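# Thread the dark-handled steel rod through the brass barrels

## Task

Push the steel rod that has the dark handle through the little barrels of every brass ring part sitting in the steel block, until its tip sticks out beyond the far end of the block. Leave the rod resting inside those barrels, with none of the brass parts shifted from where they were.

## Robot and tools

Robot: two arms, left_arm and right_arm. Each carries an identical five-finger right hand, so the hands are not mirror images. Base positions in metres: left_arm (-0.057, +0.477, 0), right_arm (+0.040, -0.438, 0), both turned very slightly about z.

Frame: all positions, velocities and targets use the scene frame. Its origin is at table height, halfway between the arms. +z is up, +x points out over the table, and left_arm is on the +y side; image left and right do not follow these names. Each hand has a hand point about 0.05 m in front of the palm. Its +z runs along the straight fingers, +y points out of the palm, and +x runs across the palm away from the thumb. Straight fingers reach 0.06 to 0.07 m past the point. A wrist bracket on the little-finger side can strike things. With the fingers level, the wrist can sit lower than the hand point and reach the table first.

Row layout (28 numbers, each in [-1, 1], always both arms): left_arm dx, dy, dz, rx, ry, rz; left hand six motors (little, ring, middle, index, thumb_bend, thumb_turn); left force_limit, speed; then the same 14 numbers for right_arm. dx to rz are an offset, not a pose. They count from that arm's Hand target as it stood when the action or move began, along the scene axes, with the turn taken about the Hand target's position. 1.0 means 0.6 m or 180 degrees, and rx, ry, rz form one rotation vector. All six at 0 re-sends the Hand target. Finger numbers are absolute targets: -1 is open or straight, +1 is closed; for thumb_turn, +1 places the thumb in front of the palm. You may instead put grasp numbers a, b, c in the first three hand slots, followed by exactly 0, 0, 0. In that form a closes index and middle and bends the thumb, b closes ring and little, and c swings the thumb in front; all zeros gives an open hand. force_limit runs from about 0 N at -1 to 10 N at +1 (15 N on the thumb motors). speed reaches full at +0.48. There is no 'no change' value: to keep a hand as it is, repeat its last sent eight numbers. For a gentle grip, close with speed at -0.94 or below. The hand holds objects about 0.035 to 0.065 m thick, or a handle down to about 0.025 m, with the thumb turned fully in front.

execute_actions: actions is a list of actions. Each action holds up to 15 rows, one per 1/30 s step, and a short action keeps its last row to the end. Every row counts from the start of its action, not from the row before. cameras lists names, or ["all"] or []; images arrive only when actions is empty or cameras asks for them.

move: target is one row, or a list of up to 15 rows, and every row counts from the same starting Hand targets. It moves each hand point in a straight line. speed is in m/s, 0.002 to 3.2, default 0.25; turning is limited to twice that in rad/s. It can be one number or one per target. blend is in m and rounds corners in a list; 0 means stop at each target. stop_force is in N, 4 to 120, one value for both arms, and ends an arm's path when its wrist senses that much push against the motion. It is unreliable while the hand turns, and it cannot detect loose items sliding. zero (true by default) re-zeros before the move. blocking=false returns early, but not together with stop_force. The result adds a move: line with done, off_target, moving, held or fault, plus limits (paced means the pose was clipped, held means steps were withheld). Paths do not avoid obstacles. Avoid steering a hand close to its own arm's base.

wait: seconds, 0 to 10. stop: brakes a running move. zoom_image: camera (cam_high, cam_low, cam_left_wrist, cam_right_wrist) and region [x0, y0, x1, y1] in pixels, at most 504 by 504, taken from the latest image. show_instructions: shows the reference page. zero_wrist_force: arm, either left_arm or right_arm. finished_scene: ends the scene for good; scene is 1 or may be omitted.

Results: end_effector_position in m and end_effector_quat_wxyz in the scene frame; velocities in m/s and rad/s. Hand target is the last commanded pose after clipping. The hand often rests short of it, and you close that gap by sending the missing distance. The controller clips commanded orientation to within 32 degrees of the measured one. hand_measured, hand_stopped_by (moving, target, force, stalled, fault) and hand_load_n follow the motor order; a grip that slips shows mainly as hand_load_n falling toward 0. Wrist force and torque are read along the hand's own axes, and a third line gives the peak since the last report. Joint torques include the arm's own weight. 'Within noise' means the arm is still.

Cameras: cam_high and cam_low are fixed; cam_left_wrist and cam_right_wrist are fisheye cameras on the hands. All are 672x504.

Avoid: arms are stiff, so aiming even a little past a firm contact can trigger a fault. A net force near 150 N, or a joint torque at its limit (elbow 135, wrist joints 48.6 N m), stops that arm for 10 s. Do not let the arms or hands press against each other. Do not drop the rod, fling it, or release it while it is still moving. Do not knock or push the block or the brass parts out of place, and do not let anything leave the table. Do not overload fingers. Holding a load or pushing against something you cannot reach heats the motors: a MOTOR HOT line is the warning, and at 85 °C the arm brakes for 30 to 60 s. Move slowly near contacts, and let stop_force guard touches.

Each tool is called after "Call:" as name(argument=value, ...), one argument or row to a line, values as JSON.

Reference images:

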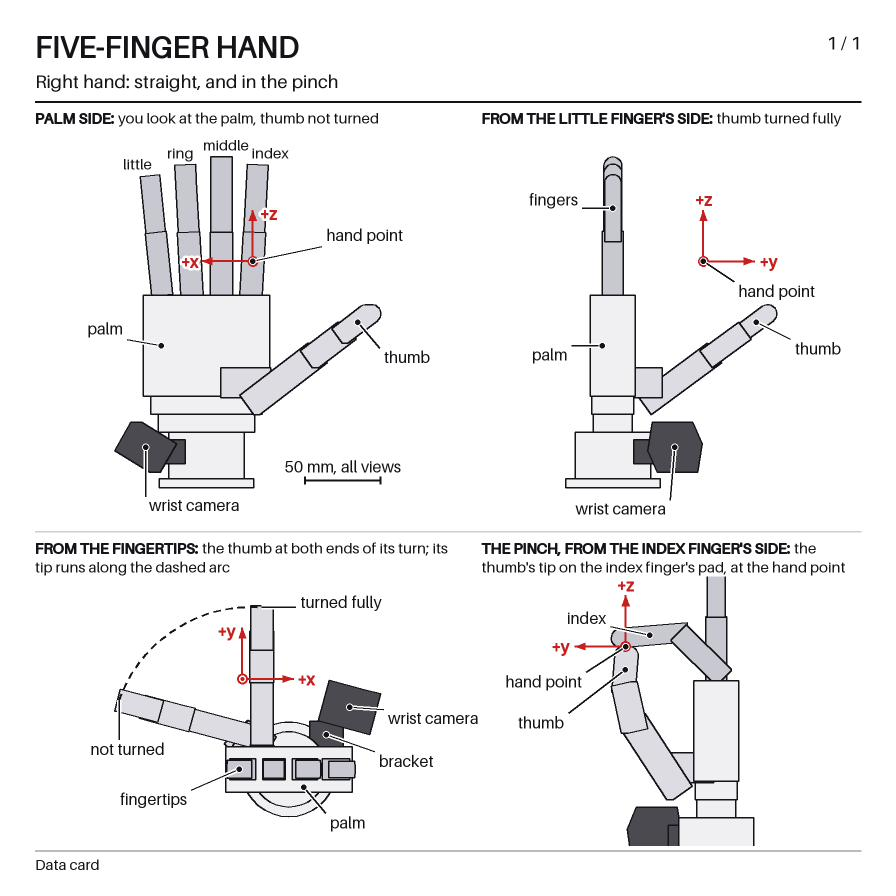

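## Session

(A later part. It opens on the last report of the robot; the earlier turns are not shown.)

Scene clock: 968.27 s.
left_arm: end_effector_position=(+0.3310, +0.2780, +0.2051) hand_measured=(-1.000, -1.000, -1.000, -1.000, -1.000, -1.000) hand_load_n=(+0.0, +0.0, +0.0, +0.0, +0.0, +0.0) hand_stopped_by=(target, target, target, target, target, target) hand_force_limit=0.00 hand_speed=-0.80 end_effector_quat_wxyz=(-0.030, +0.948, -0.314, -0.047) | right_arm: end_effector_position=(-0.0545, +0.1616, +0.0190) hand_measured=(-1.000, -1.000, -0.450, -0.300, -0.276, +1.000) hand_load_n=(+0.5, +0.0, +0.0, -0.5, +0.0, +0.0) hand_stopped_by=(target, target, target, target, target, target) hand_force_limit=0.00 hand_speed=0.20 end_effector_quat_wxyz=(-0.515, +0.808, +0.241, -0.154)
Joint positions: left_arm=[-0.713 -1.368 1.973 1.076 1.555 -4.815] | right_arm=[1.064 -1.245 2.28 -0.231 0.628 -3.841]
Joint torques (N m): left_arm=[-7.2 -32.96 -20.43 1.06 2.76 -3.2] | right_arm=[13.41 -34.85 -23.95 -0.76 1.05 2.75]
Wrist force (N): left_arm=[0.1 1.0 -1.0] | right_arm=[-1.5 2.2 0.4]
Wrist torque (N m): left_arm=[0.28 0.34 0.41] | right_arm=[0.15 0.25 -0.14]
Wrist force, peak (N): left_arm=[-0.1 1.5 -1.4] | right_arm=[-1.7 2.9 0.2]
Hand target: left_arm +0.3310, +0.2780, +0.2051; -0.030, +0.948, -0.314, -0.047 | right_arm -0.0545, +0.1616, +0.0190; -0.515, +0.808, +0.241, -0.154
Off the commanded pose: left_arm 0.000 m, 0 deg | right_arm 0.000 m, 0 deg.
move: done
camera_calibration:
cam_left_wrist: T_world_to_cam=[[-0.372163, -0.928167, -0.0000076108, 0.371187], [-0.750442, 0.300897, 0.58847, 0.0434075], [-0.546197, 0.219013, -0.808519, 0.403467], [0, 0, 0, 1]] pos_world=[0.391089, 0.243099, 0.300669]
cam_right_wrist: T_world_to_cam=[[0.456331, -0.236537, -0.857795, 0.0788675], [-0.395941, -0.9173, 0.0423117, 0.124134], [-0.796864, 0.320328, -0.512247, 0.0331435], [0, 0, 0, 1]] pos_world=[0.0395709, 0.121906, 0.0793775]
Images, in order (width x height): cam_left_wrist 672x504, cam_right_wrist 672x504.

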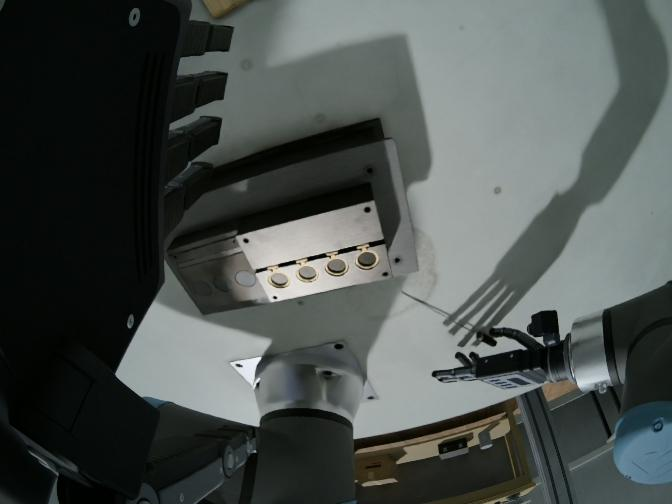

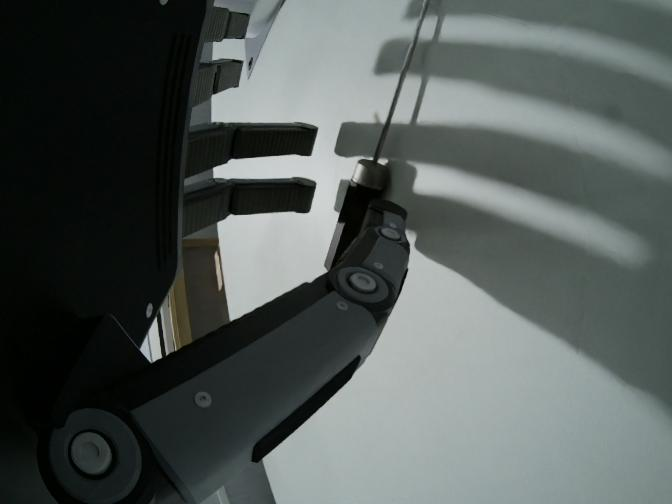

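Call:
move(
  target=[0,0,0,0,0,0,-1,-1,-1,-1,-1,-1,0,-0.8,0,0,0,0,0,0,-1,-1,0.4,0.4,-0.275,1,0.0,-0.9],
  speed=0.04,
  cameras=["cam_left_wrist", "cam_right_wrist"],
)

Call:
zoom_image(
  camera="cam_right_wrist",
  region=[270, 100, 530, 300],
)

Call:
zoom_image(
  camera="cam_left_wrist",
  region=[400, 280, 600, 430],
)

Scene clock: 995.17 s.
left_arm: end_effector_position=(+0.3310, +0.2780, +0.2051) hand_measured=(-1.000, -1.000, -1.000, -1.000, -1.000, -1.000) hand_load_n=(+0.0, +0.0, +0.0, +0.0, -0.5, +0.0) hand_stopped_by=(target, target, target, target, target, target) hand_force_limit=0.00 hand_speed=-0.80 end_effector_quat_wxyz=(-0.030, +0.948, -0.314, -0.047) | right_arm: end_effector_position=(-0.0545, +0.1616, +0.0190) hand_measured=(-1.000, -1.000, -0.080, +0.182, -0.278, +1.000) hand_load_n=(+0.0, +0.0, +4.0, +6.5, +8.0, -0.5) hand_stopped_by=(target, target, force, force, target, target) hand_force_limit=0.00 hand_speed=-0.90 end_effector_quat_wxyz=(-0.515, +0.808, +0.242, -0.154)
Joint positions: left_arm=[-0.713 -1.368 1.973 1.076 1.555 -4.815] | right_arm=[1.064 -1.245 2.28 -0.231 0.628 -3.841]
Joint torques (N m): left_arm=[-7.85 -31.94 -20.08 1.3 2.76 -3.17] | right_arm=[10.5 -41.14 -16.45 1.12 0.13 2.24]
Wrist force (N): left_arm=[-0.4 1.2 -1.1] | right_arm=[-1.7 -4.1 -0.3]
Wrist torque (N m): left_arm=[0.31 0.42 0.39] | right_arm=[0.38 0.26 -0.28]
Wrist force, peak (N): left_arm=[-0.1 1.7 -1.2] | right_arm=[-1.7 -4.5 0.0]
Hand target: left_arm +0.3310, +0.2780, +0.2051; -0.030, +0.948, -0.314, -0.047 | right_arm -0.0545, +0.1616, +0.0190; -0.515, +0.808, +0.241, -0.154
Off the commanded pose: left_arm 0.000 m, 0 deg | right_arm 0.000 m, 0 deg.
move: done
camera_calibration:
cam_left_wrist: T_world_to_cam=[[-0.372163, -0.928167, -0.0000076108, 0.371187], [-0.750442, 0.300897, 0.58847, 0.0434075], [-0.546197, 0.219013, -0.808519, 0.403467], [0, 0, 0, 1]] pos_world=[0.391089, 0.243099, 0.300669]
cam_right_wrist: T_world_to_cam=[[0.456367, -0.236551, -0.857772, 0.0788663], [-0.395973, -0.917288, 0.0422916, 0.124135], [-0.796828, 0.320354, -0.512288, 0.0331422], [0, 0, 0, 1]] pos_world=[0.0395707, 0.121906, 0.0793777]
Images, in order (width x height): cam_left_wrist 672x504, cam_right_wrist 672x504.

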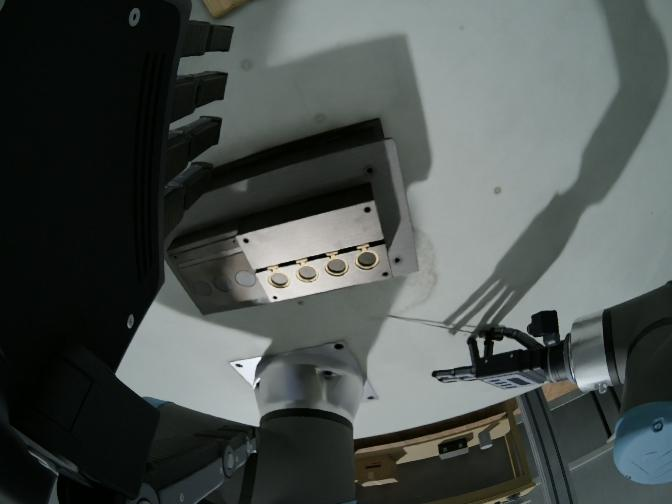

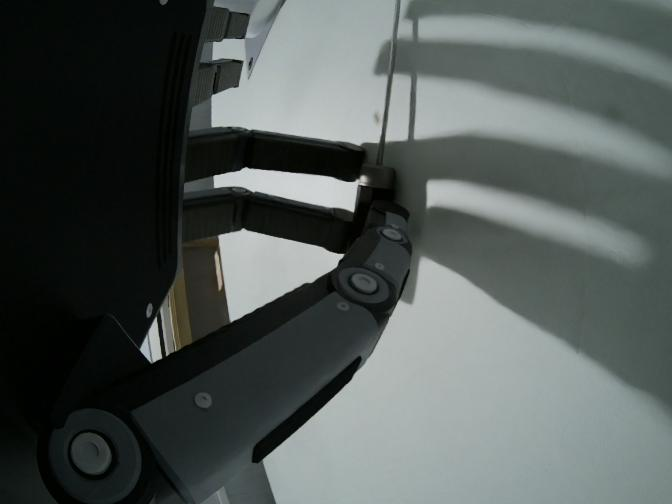

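Scaled by 1.938 from the camera's 672x504 image, which has a finer 960x720 frame.

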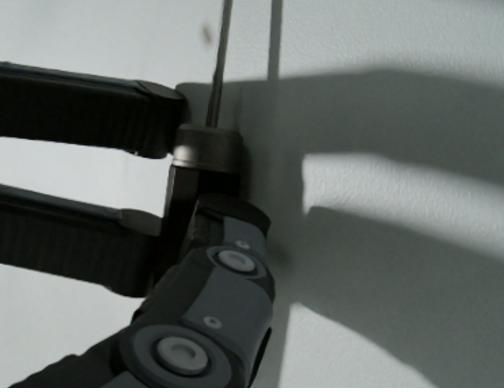

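Scaled by 2.520 from the camera's 672x504 image, which has a finer 960x720 frame.

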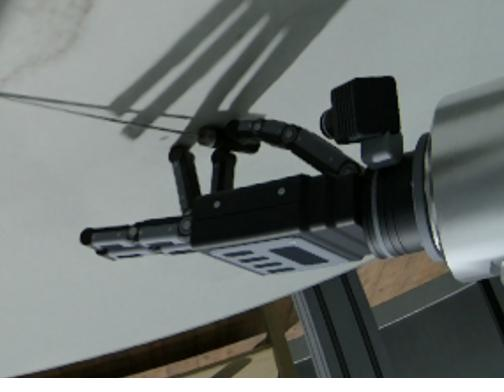

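Call:
move(
  target=[
    [0,0,0,0,0,0,-1,-1,-1,-1,-1,-1,0,-0.8,0,0,0.1333,0,0,0,-1,-1,0.4,0.4,-0.275,1,0.0,-0.9],
    [0,0,0,0,0,0,-1,-1,-1,-1,-1,-1,0,-0.8,0.334,-0.3177,0.1333,0,0,0.15,-1,-1,0.4,0.4,-0.275,1,0.0,-0.9],
  ],
  speed=0.2,
  blend=0.02,
  cameras=["all"],
)

Call:
zoom_image(
  camera="cam_left_wrist",
  region=[400, 100, 672, 300],
)

Scene clock: 1068.60 s.
left_arm: end_effector_position=(+0.3310, +0.2780, +0.2051) hand_measured=(-1.000, -1.000, -1.000, -1.000, -1.000, -1.000) hand_load_n=(+0.0, +0.0, +0.0, +0.0, +0.0, +0.0) hand_stopped_by=(target, target, target, target, target, target) hand_force_limit=0.00 hand_speed=-0.80 end_effector_quat_wxyz=(-0.030, +0.948, -0.314, -0.047) | right_arm: end_effector_position=(+0.1459, -0.0290, +0.0990) hand_measured=(-1.000, -1.000, -0.078, +0.182, -0.278, +1.000) hand_load_n=(+0.0, -0.5, +0.0, +4.5, +5.0, -0.5) hand_stopped_by=(target, target, force, force, target, target) hand_force_limit=0.00 hand_speed=-0.90 end_effector_quat_wxyz=(-0.465, +0.730, +0.423, -0.269)
Joint positions: left_arm=[-0.713 -1.368 1.973 1.076 1.555 -4.815] | right_arm=[0.435 -1.052 2.291 1.235 0.752 -5.761]
Joint torques (N m): left_arm=[-6.18 -33.37 -21 1.29 2.44 -3.64] | right_arm=[-4.43 -44.41 -14.97 5.16 1.97 -2.58]
Wrist force (N): left_arm=[0.2 1.5 -0.8] | right_arm=[-1.7 3.0 -0.4]
Wrist torque (N m): left_arm=[0.34 0.33 0.43] | right_arm=[0.24 0.19 0.12]
Wrist force, peak (N): left_arm=[0.2 1.6 -1.4] | right_arm=[-2.1 -4.3 -0.4]
Hand target: left_arm +0.3310, +0.2780, +0.2051; -0.030, +0.948, -0.314, -0.047 | right_arm +0.1459, -0.0291, +0.0990; -0.465, +0.730, +0.424, -0.269
Off the commanded pose: left_arm 0.000 m, 0 deg | right_arm 0.000 m, 0 deg.
move: done
camera_calibration:
cam_left_wrist: T_world_to_cam=[[-0.372163, -0.928167, -0.0000076108, 0.371187], [-0.750442, 0.300897, 0.58847, 0.0434075], [-0.546197, 0.219013, -0.808519, 0.403467], [0, 0, 0, 1]] pos_world=[0.391089, 0.243099, 0.300669]
cam_right_wrist: T_world_to_cam=[[0.514025, -0.00360036, -0.857767, 0.00928051], [0.0636425, -0.997075, 0.0423235, -0.0441251], [-0.855411, -0.0763458, -0.512293, 0.291922], [0, 0, 0, 1]] pos_world=[0.247751, -0.0216756, 0.159378]

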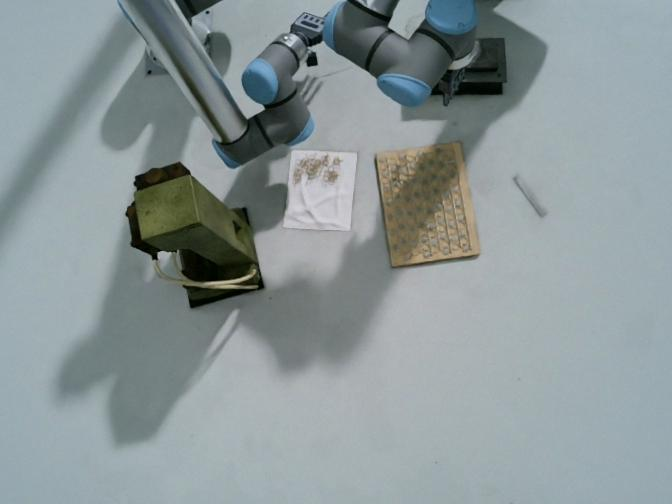

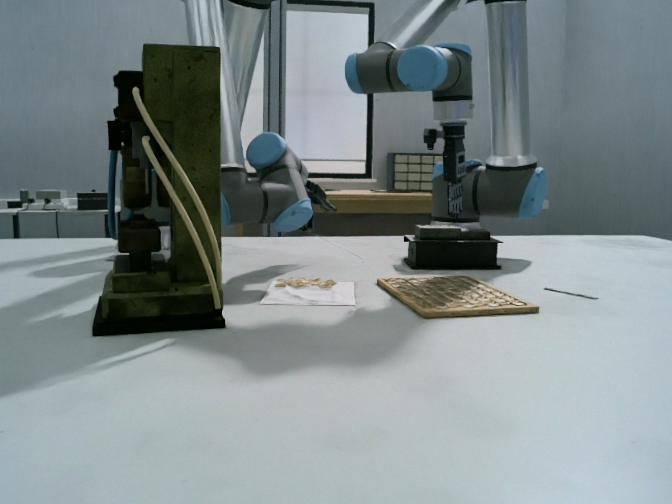

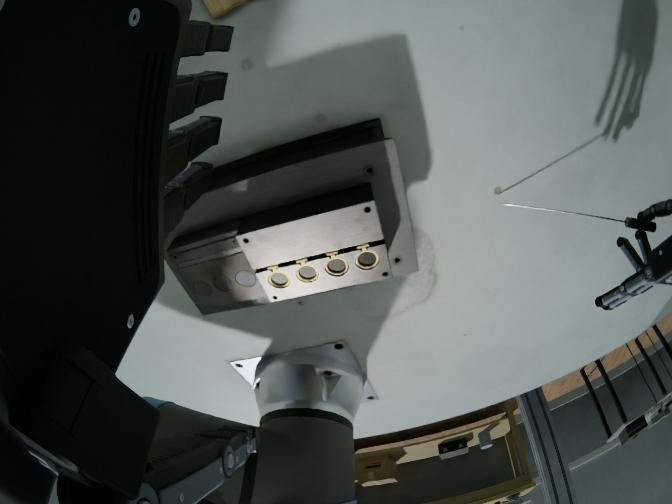

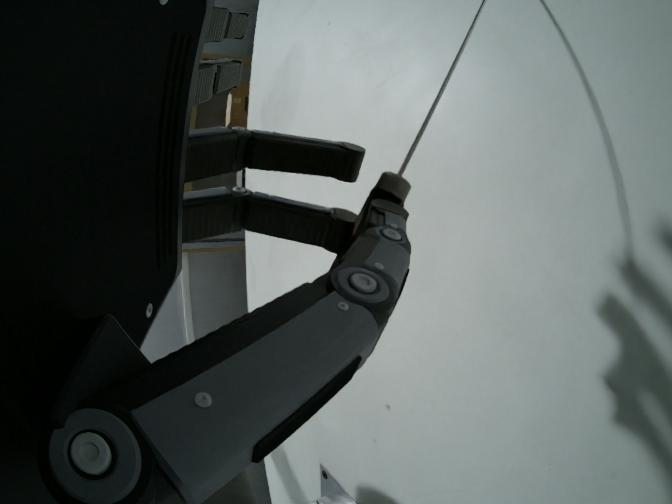

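Scaled by 1.853 from the camera's 672x504 image, which has a finer 960x720 frame.

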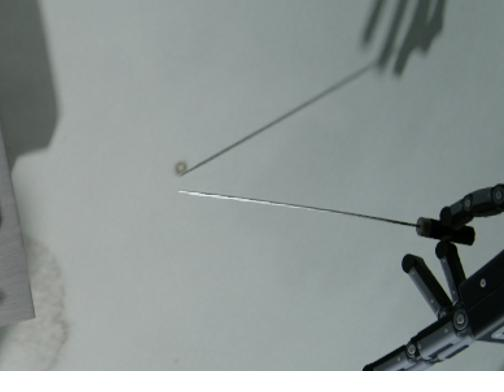

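Call:
move(
  target=[0,0,0,0,0,0,-1,-1,-1,-1,-1,-1,0,-0.8,0,0,-0.1317,0,0,0,-1,-1,0.4,0.4,-0.275,1,0.0,-0.9],
  speed=0.06,
  stop_force=6,
  cameras=["cam_left_wrist", "cam_right_wrist"],
)

Call:
zoom_image(
  camera="cam_left_wrist",
  region=[440, 100, 672, 300],
)

Call:
zoom_image(
  camera="cam_right_wrist",
  region=[270, 60, 530, 300],
)

Scene clock: 1104.00 s.
left_arm: end_effector_position=(+0.3310, +0.2780, +0.2051) hand_measured=(-1.000, -1.000, -1.000, -1.000, -1.000, -1.000) hand_load_n=(+0.0, +0.0, +0.0, +0.0, +0.0, +0.0) hand_stopped_by=(target, target, target, target, target, target) hand_force_limit=0.00 hand_speed=-0.80 end_effector_quat_wxyz=(-0.030, +0.948, -0.314, -0.047) | right_arm: end_effector_position=(+0.1459, -0.0291, +0.0200) hand_measured=(-1.000, -1.000, -0.078, +0.182, -0.278, +1.000) hand_load_n=(+0.0, +0.0, +0.0, +4.0, +4.5, +0.0) hand_stopped_by=(target, target, force, force, target, target) hand_force_limit=0.00 hand_speed=-0.90 end_effector_quat_wxyz=(-0.465, +0.730, +0.424, -0.269)
Joint positions: left_arm=[-0.713 -1.368 1.973 1.076 1.555 -4.815] | right_arm=[0.435 -0.887 2.277 1.084 0.752 -5.761]
Joint torques (N m): left_arm=[-5.84 -36.65 -21 1.11 2.2 -3.4] | right_arm=[13.34 -50.52 -9.79 0.68 -4.15 2]
Wrist force (N): left_arm=[0.0 1.1 -1.1] | right_arm=[-1.1 2.7 -0.3]
Wrist torque (N m): left_arm=[0.30 0.36 0.41] | right_arm=[0.19 0.10 0.11]
Wrist force, peak (N): left_arm=[-0.2 1.8 -1.0] | right_arm=[-1.7 3.4 -0.4]
Hand target: left_arm +0.3310, +0.2780, +0.2051; -0.030, +0.948, -0.314, -0.047 | right_arm +0.1459, -0.0291, +0.0200; -0.465, +0.730, +0.424, -0.269
Off the commanded pose: left_arm 0.000 m, 0 deg | right_arm 0.000 m, 0 deg.
move: done
camera_calibration:
cam_left_wrist: T_world_to_cam=[[-0.372163, -0.928167, -0.0000076108, 0.371187], [-0.750442, 0.300897, 0.58847, 0.0434075], [-0.546197, 0.219013, -0.808519, 0.403467], [0, 0, 0, 1]] pos_world=[0.391089, 0.243099, 0.300669]
cam_right_wrist: T_world_to_cam=[[0.513982, -0.00360446, -0.857793, -0.0584706], [0.0636367, -0.997075, 0.0423202, -0.0407799], [-0.855437, -0.076339, -0.512249, 0.251454], [0, 0, 0, 1]] pos_world=[0.247751, -0.0216756, 0.0803775]
Images, in order (width x height): cam_left_wrist 672x504, cam_right_wrist 672x504.

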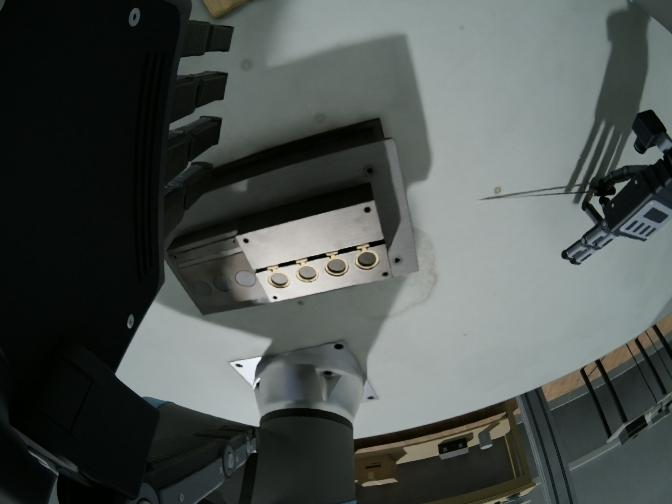

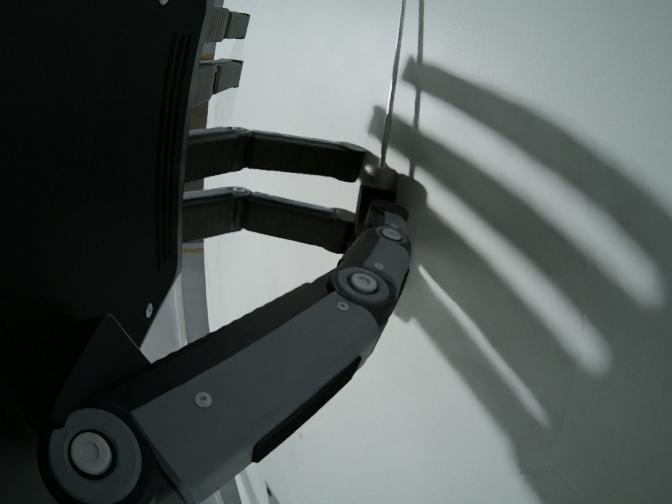

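Scaled by 2.172 from the camera's 672x504 image, which has a finer 960x720 frame.

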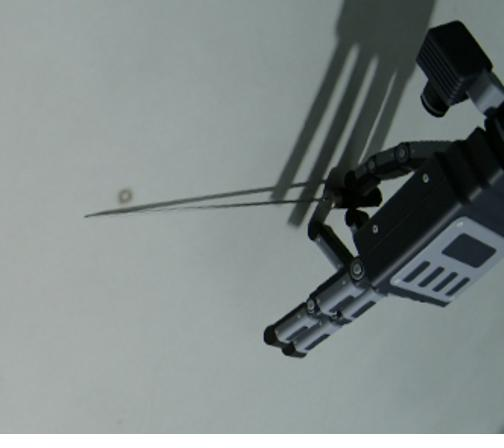

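Scaled by 1.938 from the camera's 672x504 image, which has a finer 960x720 frame.

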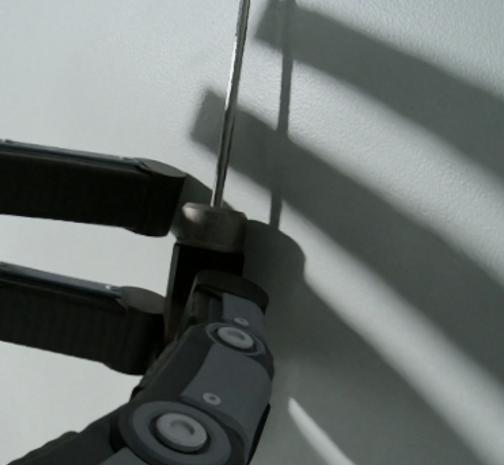

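Call:
move(
  target=[
    [0,0,0,0,0,0,-1,-1,-1,-1,-1,-1,0,-0.8,0,0,0,0,0,0,-1,-1,-0.5,-0.4,-0.275,1,0.0,-0.7],
    [0,0,0,0,0,0,-1,-1,-1,-1,-1,-1,0,-0.8,0.025,0,0.02,0,0,0,-1,-1,-0.5,-0.4,-0.275,1,0.0,-0.7],
    [0,0,0,0,0,0,-1,-1,-1,-1,-1,-1,0,-0.8,0.05,0,0.2,0,0,0,-1,-1,-0.5,-0.4,-0.275,1,0.0,-0.7],
  ],
  speed=0.12,
  cameras=["cam_high", "cam_left_wrist", "cam_right_wrist"],
)

Call:
zoom_image(
  camera="cam_left_wrist",
  region=[440, 100, 672, 300],
)

Call:
zoom_image(
  camera="cam_right_wrist",
  region=[300, 0, 500, 220],
)

Scene clock: 1121.43 s.
left_arm: end_effector_position=(+0.3310, +0.2780, +0.2051) hand_measured=(-1.000, -1.000, -1.000, -1.000, -1.000, -1.000) hand_load_n=(+0.0, +0.0, +0.0, +0.0, +0.0, +0.0) hand_stopped_by=(target, target, target, target, target, target) hand_force_limit=0.00 hand_speed=-0.80 end_effector_quat_wxyz=(-0.030, +0.948, -0.314, -0.047) | right_arm: end_effector_position=(+0.1693, -0.0288, +0.0927) hand_measured=(-1.000, -1.000, -0.500, -0.400, -0.276, +1.000) hand_load_n=(+0.0, +0.0, +0.0, +0.0, +0.0, +0.0) hand_stopped_by=(target, target, target, target, target, target) hand_force_limit=0.00 hand_speed=-0.70 end_effector_quat_wxyz=(-0.464, +0.730, +0.425, -0.268)
Joint positions: left_arm=[-0.713 -1.368 1.973 1.076 1.555 -4.815] | right_arm=[0.414 -1.028 2.26 1.251 0.77 -5.78]
Joint torques (N m): left_arm=[-6.4 -36.02 -20.98 1.03 2.4 -3.31] | right_arm=[1.08 -59.38 -9.96 2.69 -1.61 -0.11]
Wrist force (N): left_arm=[-0.2 1.4 -0.9] | right_arm=[-1.8 3.1 -0.4]
Wrist torque (N m): left_arm=[0.33 0.39 0.40] | right_arm=[0.32 0.21 -0.03]
Wrist force, peak (N): left_arm=[-0.5 1.7 -1.4] | right_arm=[-2.1 3.6 -0.6]
Hand target: left_arm +0.3310, +0.2780, +0.2051; -0.030, +0.948, -0.314, -0.047 | right_arm +0.1693, -0.0288, +0.0927; -0.464, +0.730, +0.425, -0.268 (not the last commanded pose)
Off the commanded pose: left_arm 0.000 m, 0 deg | right_arm 0.048 m, 0 deg.
FORCE FAULT: contact force on the right arm reached its limit, and that arm stopped. The contact can be on any part of that arm, not only on its tool. That arm's remaining commands of this call were not run. That arm is still stopped at the end of this call. That arm stays stopped for about 10 more seconds. Until then a move that you send moves the other arm only, and its call returns only when the move has ended. Once the stop has ended, the next robot result says so. If the stop ends while you think or write, that arm runs what you send next, counted from a new Hand target: where the arm stands when the stop ends. While its stop runs, that arm, its gripper or tool too, takes no new command. Until it ends, the stop uses up actions while you think or wait. An arm that is not stopped still takes commands.
move: fault (right_arm); path passed 2 of 3 targets
camera_calibration:
cam_left_wrist: T_world_to_cam=[[-0.372163, -0.928167, -0.0000076108, 0.371187], [-0.750442, 0.300897, 0.58847, 0.0434075], [-0.546197, 0.219013, -0.808519, 0.403467], [0, 0, 0, 1]] pos_world=[0.391089, 0.243099, 0.300669]
cam_right_wrist: T_world_to_cam=[[0.517296, -0.00181588, -0.855805, -0.00882963], [0.0643058, -0.997088, 0.0409856, -0.0450296], [-0.853387, -0.0762349, -0.515673, 0.308737], [0, 0, 0, 1]] pos_world=[0.270936, -0.021378, 0.153497]
Images, in order (width x height): cam_high 672x504, cam_left_wrist 672x504, cam_right_wrist 672x504.

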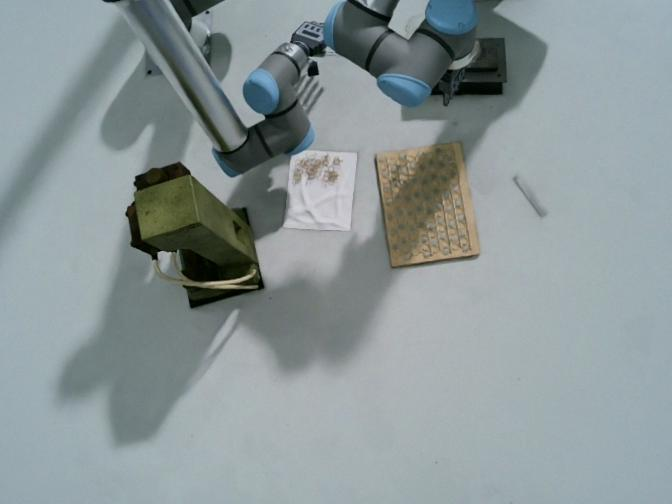

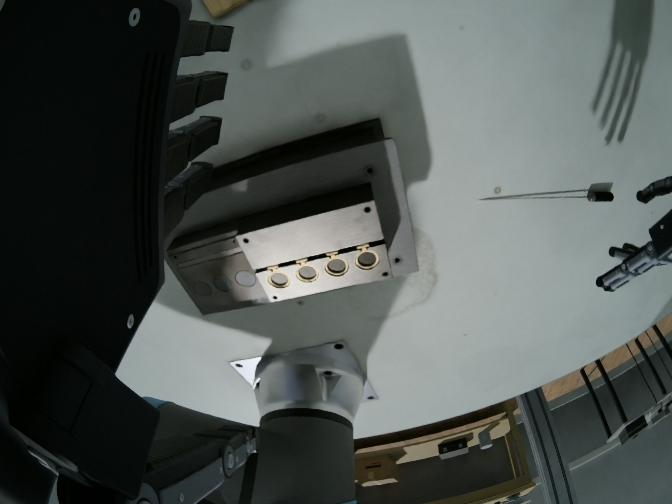

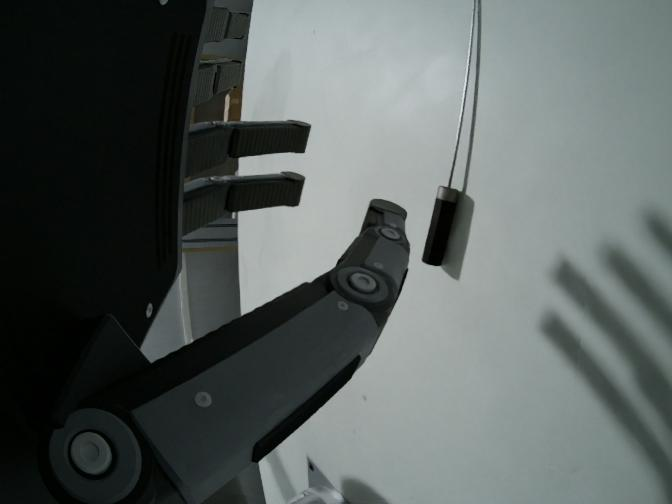

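Scaled by 2.172 from the camera's 672x504 image, which has a finer 960x720 frame.

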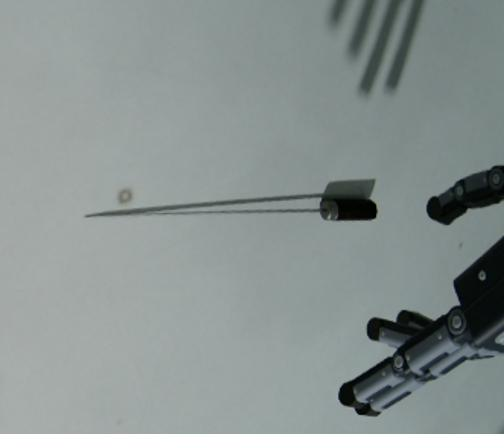

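Scaled by 2.291 from the camera's 672x504 image, which has a finer 960x720 frame.

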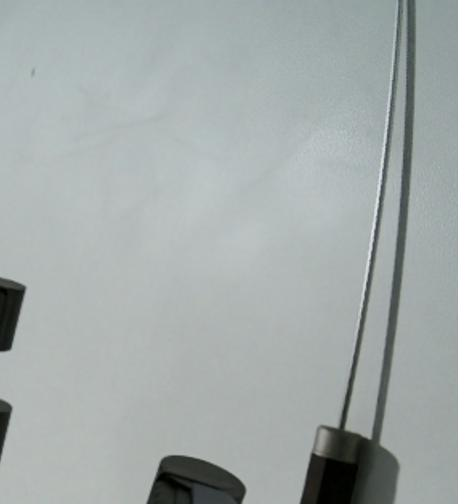

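Call:
execute_actions(
  actions=[],
  cameras=["cam_high", "cam_low"],
)

Call:
zoom_image(
  camera="cam_high",
  region=[120, 0, 360, 200],
)

Call:
zoom_image(
  camera="cam_low",
  region=[90, 80, 360, 280],
)

Scene clock: 1148.07 s.
left_arm: end_effector_position=(+0.3310, +0.2780, +0.2051) hand_measured=(-1.000, -1.000, -1.000, -1.000, -1.000, -1.000) hand_load_n=(+0.0, +0.0, -0.5, +0.0, +0.0, +0.0) hand_stopped_by=(target, target, target, target, target, target) hand_force_limit=0.00 hand_speed=-0.80 end_effector_quat_wxyz=(-0.030, +0.948, -0.314, -0.047) | right_arm: end_effector_position=(+0.1693, -0.0288, +0.0927) hand_measured=(-1.000, -1.000, -0.500, -0.400, -0.276, +1.000) hand_load_n=(+0.0, +0.0, +0.0, +0.0, +0.0, +0.0) hand_stopped_by=(target, target, target, target, target, target) hand_force_limit=0.00 hand_speed=-0.70 end_effector_quat_wxyz=(-0.464, +0.730, +0.425, -0.268)
Joint positions: left_arm=[-0.713 -1.368 1.973 1.076 1.555 -4.815] | right_arm=[0.414 -1.028 2.26 1.251 0.77 -5.78]
Joint velocities: within noise
Joint torques (N m): left_arm=[-8.85 -35.18 -20.32 1.39 2.51 -3.37] | right_arm=[2.16 -58.02 -8.01 3.01 -1.17 -0.41]
Wrist force (N): left_arm=[-0.3 1.0 -0.6] | right_arm=[-1.5 2.9 -0.6]
Wrist torque (N m): left_arm=[0.25 0.40 0.39] | right_arm=[0.30 0.17 -0.02]
Wrist force, peak (N): left_arm=[-0.2 1.8 -1.1] | right_arm=[-2.1 3.3 -0.8]
Hand target: left_arm +0.3310, +0.2780, +0.2051; -0.030, +0.948, -0.314, -0.047 | right_arm +0.1693, -0.0288, +0.0927; -0.464, +0.730, +0.425, -0.268 (not the last commanded pose)
Off the commanded pose: left_arm 0.000 m, 0 deg | right_arm 0.048 m, 0 deg.
FORCE FAULT, CONTINUED: the right arm's stop, for the force fault that an earlier result reported, is over. The rest of the stop counts as 19 of the actions that you can send in this scene. During its stop the right arm's controller moved it back a little. That arm's target is now where it stood when the stop ended, not its last command. That arm accepts commands again.
Images, in order (width x height): cam_high 672x504, cam_low 672x504.

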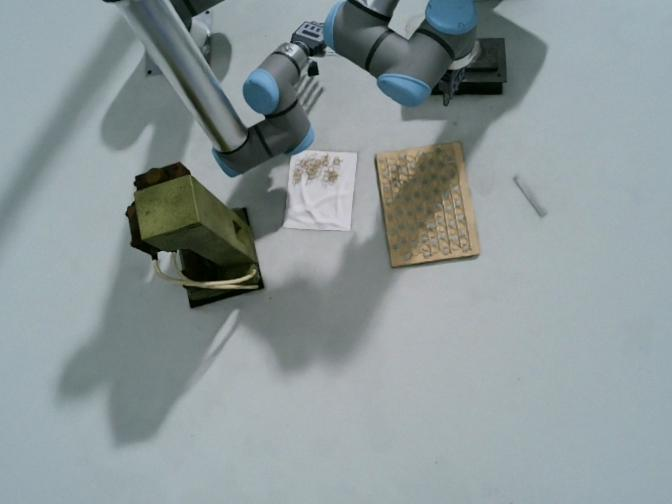

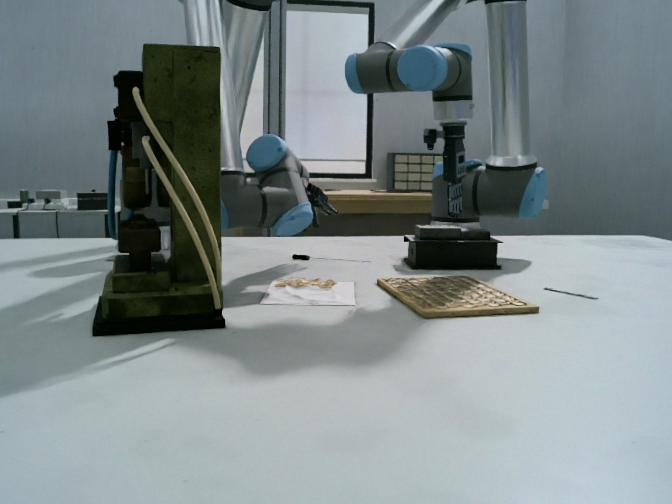

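Scaled by 2.100 from the camera's 672x504 image, which has a finer 960x720 frame.

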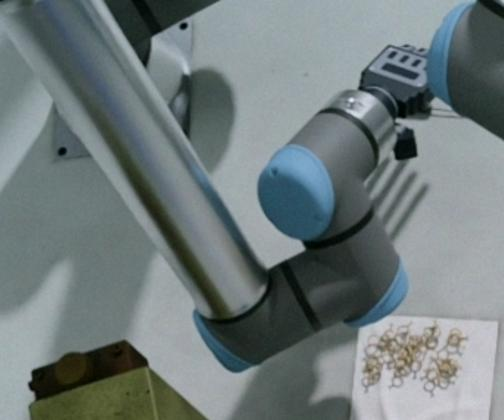

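Scaled by 1.867 from the camera's 672x504 image, which has a finer 960x720 frame.

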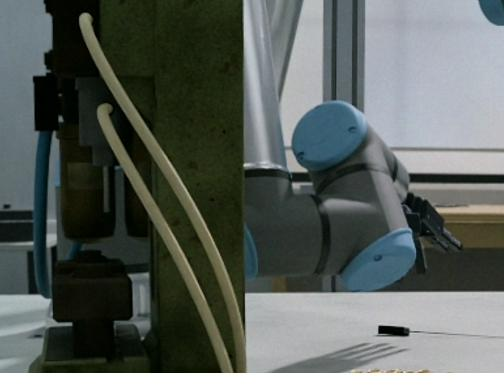

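Call:
move(
  target=[
    [0,0,0,0,0,0,-1,-1,-1,-1,-1,-1,0,-0.8,-0.082,0.048,0.179,0,0,0,-1,-1,-0.5,-0.4,-0.275,1,0.0,-0.7],
    [0,0,0,0,0,0,-1,-1,-1,-1,-1,-1,0,-0.8,0.051,0.2147,0.262,0,0,-0.461,-1,-1,-0.5,-0.4,-0.275,1,0.0,-0.7],
    [0,0,0,0,0,0,-1,-1,-1,-1,-1,-1,0,-0.8,-0.1005,0.0547,0.0122,0,0,-0.9244,-1,-1,-0.5,-0.4,-0.275,1,0.0,-0.7],
  ],
  speed=[0.15, 0.3, 0.3],
  blend=[0.02, 0.03, 0],
  cameras=["all"],
)

Call:
zoom_image(
  camera="cam_right_wrist",
  region=[280, 180, 560, 460],
)

Scene clock: 1202.53 s.
left_arm: end_effector_position=(+0.3310, +0.2780, +0.2051) hand_measured=(-1.000, -1.000, -1.000, -1.000, -1.000, -1.000) hand_load_n=(+0.0, +0.0, +0.0, +0.0, +0.0, +0.0) hand_stopped_by=(target, target, target, target, target, target) hand_force_limit=0.00 hand_speed=-0.80 end_effector_quat_wxyz=(-0.030, +0.948, -0.314, -0.047) | right_arm: end_effector_position=(+0.1090, +0.0041, +0.1000) hand_measured=(-1.000, -1.000, -0.500, -0.400, -0.276, +1.000) hand_load_n=(+0.0, +0.0, +0.0, +0.0, +0.0, +0.0) hand_stopped_by=(target, target, target, target, target, target) hand_force_limit=0.00 hand_speed=-0.70 end_effector_quat_wxyz=(+0.321, -0.508, +0.674, -0.429)
Joint positions: left_arm=[-0.713 -1.368 1.973 1.076 1.555 -4.815] | right_arm=[1.53 -1.068 2.134 0.946 2.651 -1.082]
Joint torques (N m): left_arm=[-7.7 -36.44 -20.45 1.13 2.06 -3.51] | right_arm=[15.52 -47.6 -21.87 5.3 -1.26 1.12]
Wrist force (N): left_arm=[-0.2 1.1 -0.7] | right_arm=[-1.4 2.8 -0.3]
Wrist torque (N m): left_arm=[0.27 0.38 0.40] | right_arm=[0.28 0.14 -0.17]
Wrist force, peak (N): left_arm=[0.3 1.5 -1.5] | right_arm=[-1.5 4.3 -0.5]
Hand target: left_arm +0.3310, +0.2780, +0.2051; -0.030, +0.948, -0.314, -0.047 | right_arm +0.1090, +0.0041, +0.1000; +0.321, -0.508, +0.674, -0.429
Off the commanded pose: left_arm 0.000 m, 0 deg | right_arm 0.000 m, 0 deg.
move: done
camera_calibration:
cam_left_wrist: T_world_to_cam=[[-0.372163, -0.928167, -0.0000076108, 0.371187], [-0.750442, 0.300897, 0.58847, 0.0434075], [-0.546197, 0.219013, -0.808519, 0.403467], [0, 0, 0, 1]] pos_world=[0.391089, 0.243099, 0.300669]
cam_right_wrist: T_world_to_cam=[[-0.50322, -0.119869, -0.855804, 0.14041], [-0.297149, 0.953946, 0.0411108, 0.0226808], [0.811463, 0.274989, -0.515663, 0.0806053], [0, 0, 0, 1]] pos_world=[0.0119886, -0.026971, 0.160796]

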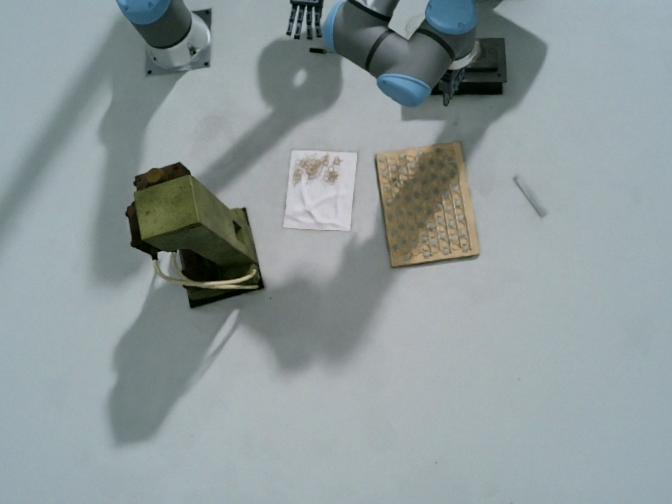

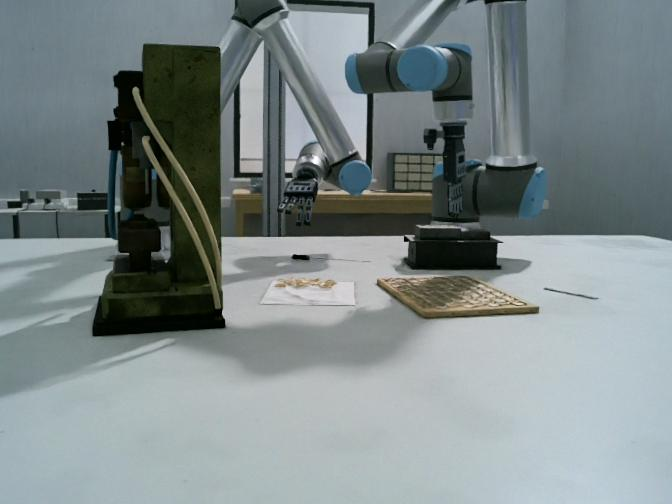

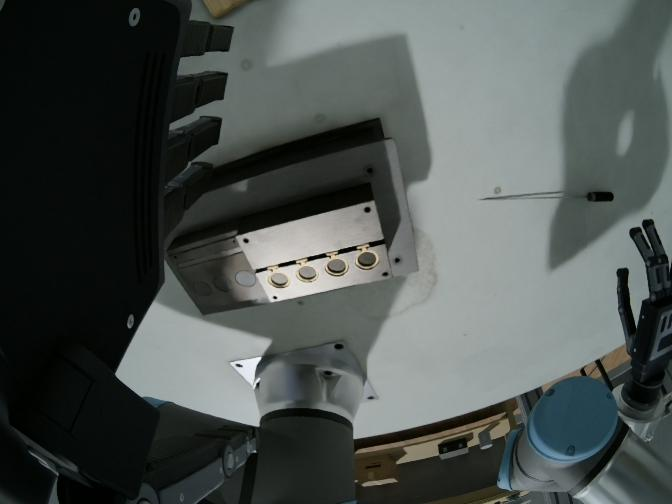

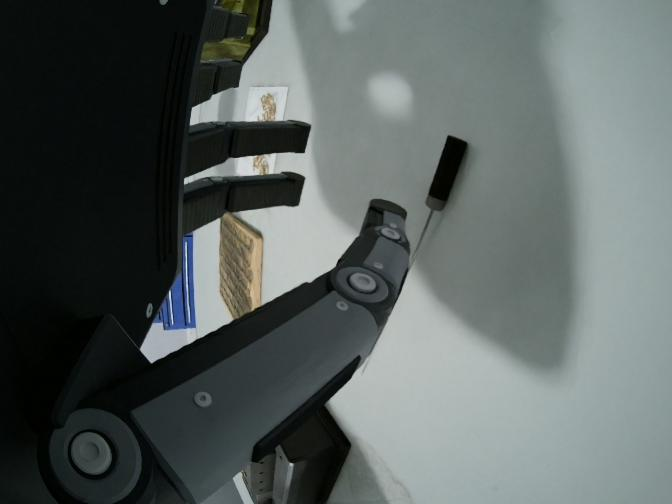

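Scaled by 1.800 from the camera's 672x504 image, which has a finer 960x720 frame.

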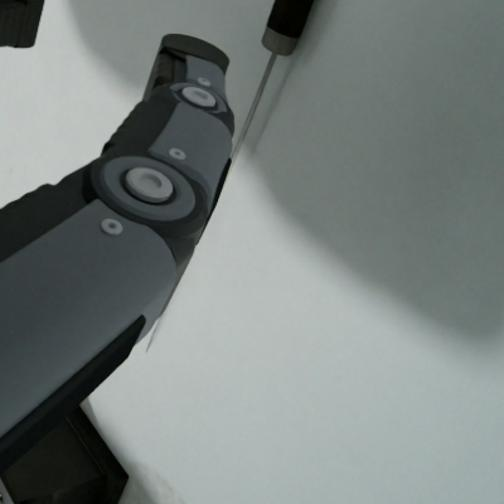

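Call:
move(
  target=[
    [0,0,0,0,0,0,-1,-1,-1,-1,-1,-1,0,-0.8,0.016,-0.0188,-0.0933,0,0,0,-1,-1,-0.5,-0.4,-0.275,1,0.0,-0.7],
    [0,0,0,0,0,0,-1,-1,-1,-1,-1,-1,0,-0.8,0.0643,-0.0322,-0.1433,0,0,0,-1,-1,-0.5,-0.4,-0.275,1,0.0,-0.7],
  ],
  speed=[0.15, 0.05],
  blend=[0.005, 0],
  stop_force=6,
  cameras=["cam_left_wrist", "cam_right_wrist"],
)

Call:
zoom_image(
  camera="cam_right_wrist",
  region=[270, 80, 530, 300],
)

Call:
zoom_image(
  camera="cam_left_wrist",
  region=[440, 100, 672, 300],
)

Scene clock: 1278.77 s.
left_arm: end_effector_position=(+0.3310, +0.2780, +0.2051) hand_measured=(-1.000, -1.000, -1.000, -1.000, -1.000, -1.000) hand_load_n=(+0.0, +0.0, +0.0, +0.0, +0.0, +0.0) hand_stopped_by=(target, target, target, target, target, target) hand_force_limit=0.00 hand_speed=-0.80 end_effector_quat_wxyz=(-0.030, +0.948, -0.314, -0.047) | right_arm: end_effector_position=(+0.1476, -0.0153, +0.0140) hand_measured=(-1.000, -1.000, -0.500, -0.400, -0.276, +1.000) hand_load_n=(+0.0, +0.0, +0.0, +0.0, +0.0, +0.0) hand_stopped_by=(target, target, target, target, target, target) hand_force_limit=0.00 hand_speed=-0.70 end_effector_quat_wxyz=(+0.321, -0.508, +0.674, -0.429)
Joint positions: left_arm=[-0.713 -1.368 1.973 1.076 1.555 -4.815] | right_arm=[1.44 -0.967 2.181 0.634 2.683 -1.267]
Joint torques (N m): left_arm=[-8.46 -37.55 -20.5 1.21 2.17 -3.45] | right_arm=[-9.13 -74.2 -2.55 1.55 4.24 -2.2]
Wrist force (N): left_arm=[-0.2 1.2 -1.1] | right_arm=[-1.5 2.8 0.0]
Wrist torque (N m): left_arm=[0.30 0.39 0.40] | right_arm=[0.25 0.14 0.12]
Wrist force, peak (N): left_arm=[-0.6 1.5 -1.3] | right_arm=[-1.3 3.3 0.0]
Hand target: left_arm +0.3310, +0.2780, +0.2051; -0.030, +0.948, -0.314, -0.047 | right_arm +0.1476, -0.0153, +0.0141; +0.321, -0.508, +0.674, -0.429
Off the commanded pose: left_arm 0.000 m, 0 deg | right_arm 0.000 m, 0 deg.
move: done
camera_calibration:
cam_left_wrist: T_world_to_cam=[[-0.372163, -0.928167, -0.0000076108, 0.371187], [-0.750442, 0.300897, 0.58847, 0.0434075], [-0.546197, 0.219013, -0.808519, 0.403467], [0, 0, 0, 1]] pos_world=[0.391089, 0.243099, 0.300669]
cam_right_wrist: T_world_to_cam=[[-0.503219, -0.119906, -0.8558, 0.0839198], [-0.297089, 0.953968, 0.041031, 0.0561008], [0.811486, 0.274896, -0.515677, 0.0102388], [0, 0, 0, 1]] pos_world=[0.0505884, -0.0462704, 0.0747966]
Images, in order (width x height): cam_left_wrist 672x504, cam_right_wrist 672x504.

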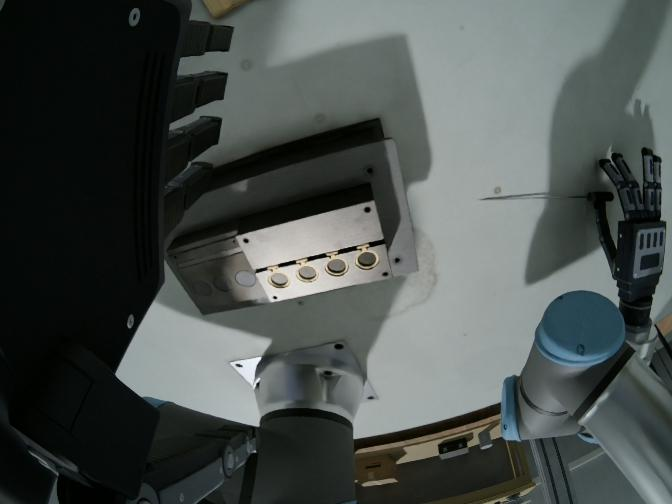

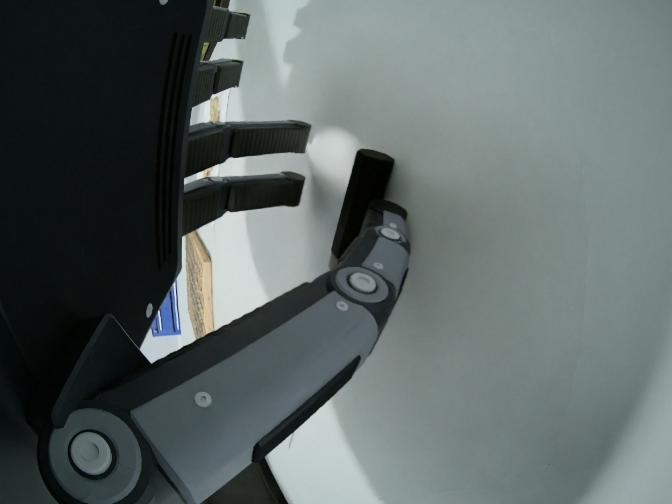

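Scaled by 1.938 from the camera's 672x504 image, which has a finer 960x720 frame.

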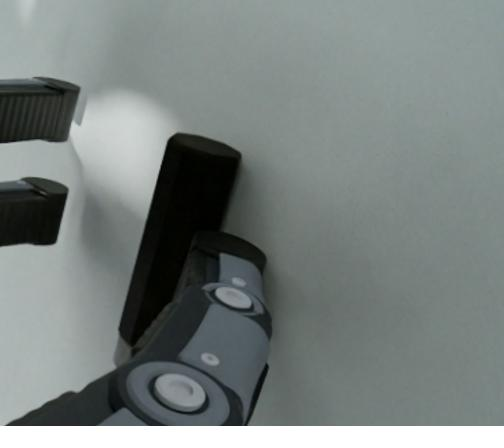

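Scaled by 2.172 from the camera's 672x504 image, which has a finer 960x720 frame.

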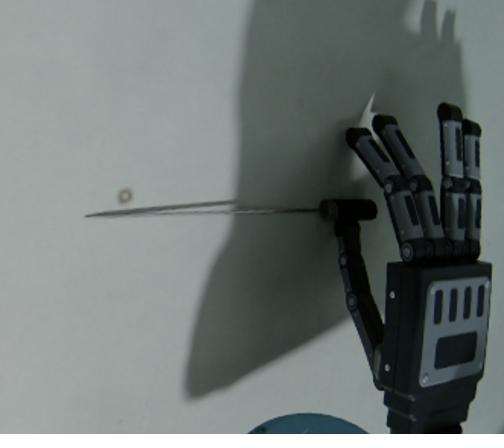

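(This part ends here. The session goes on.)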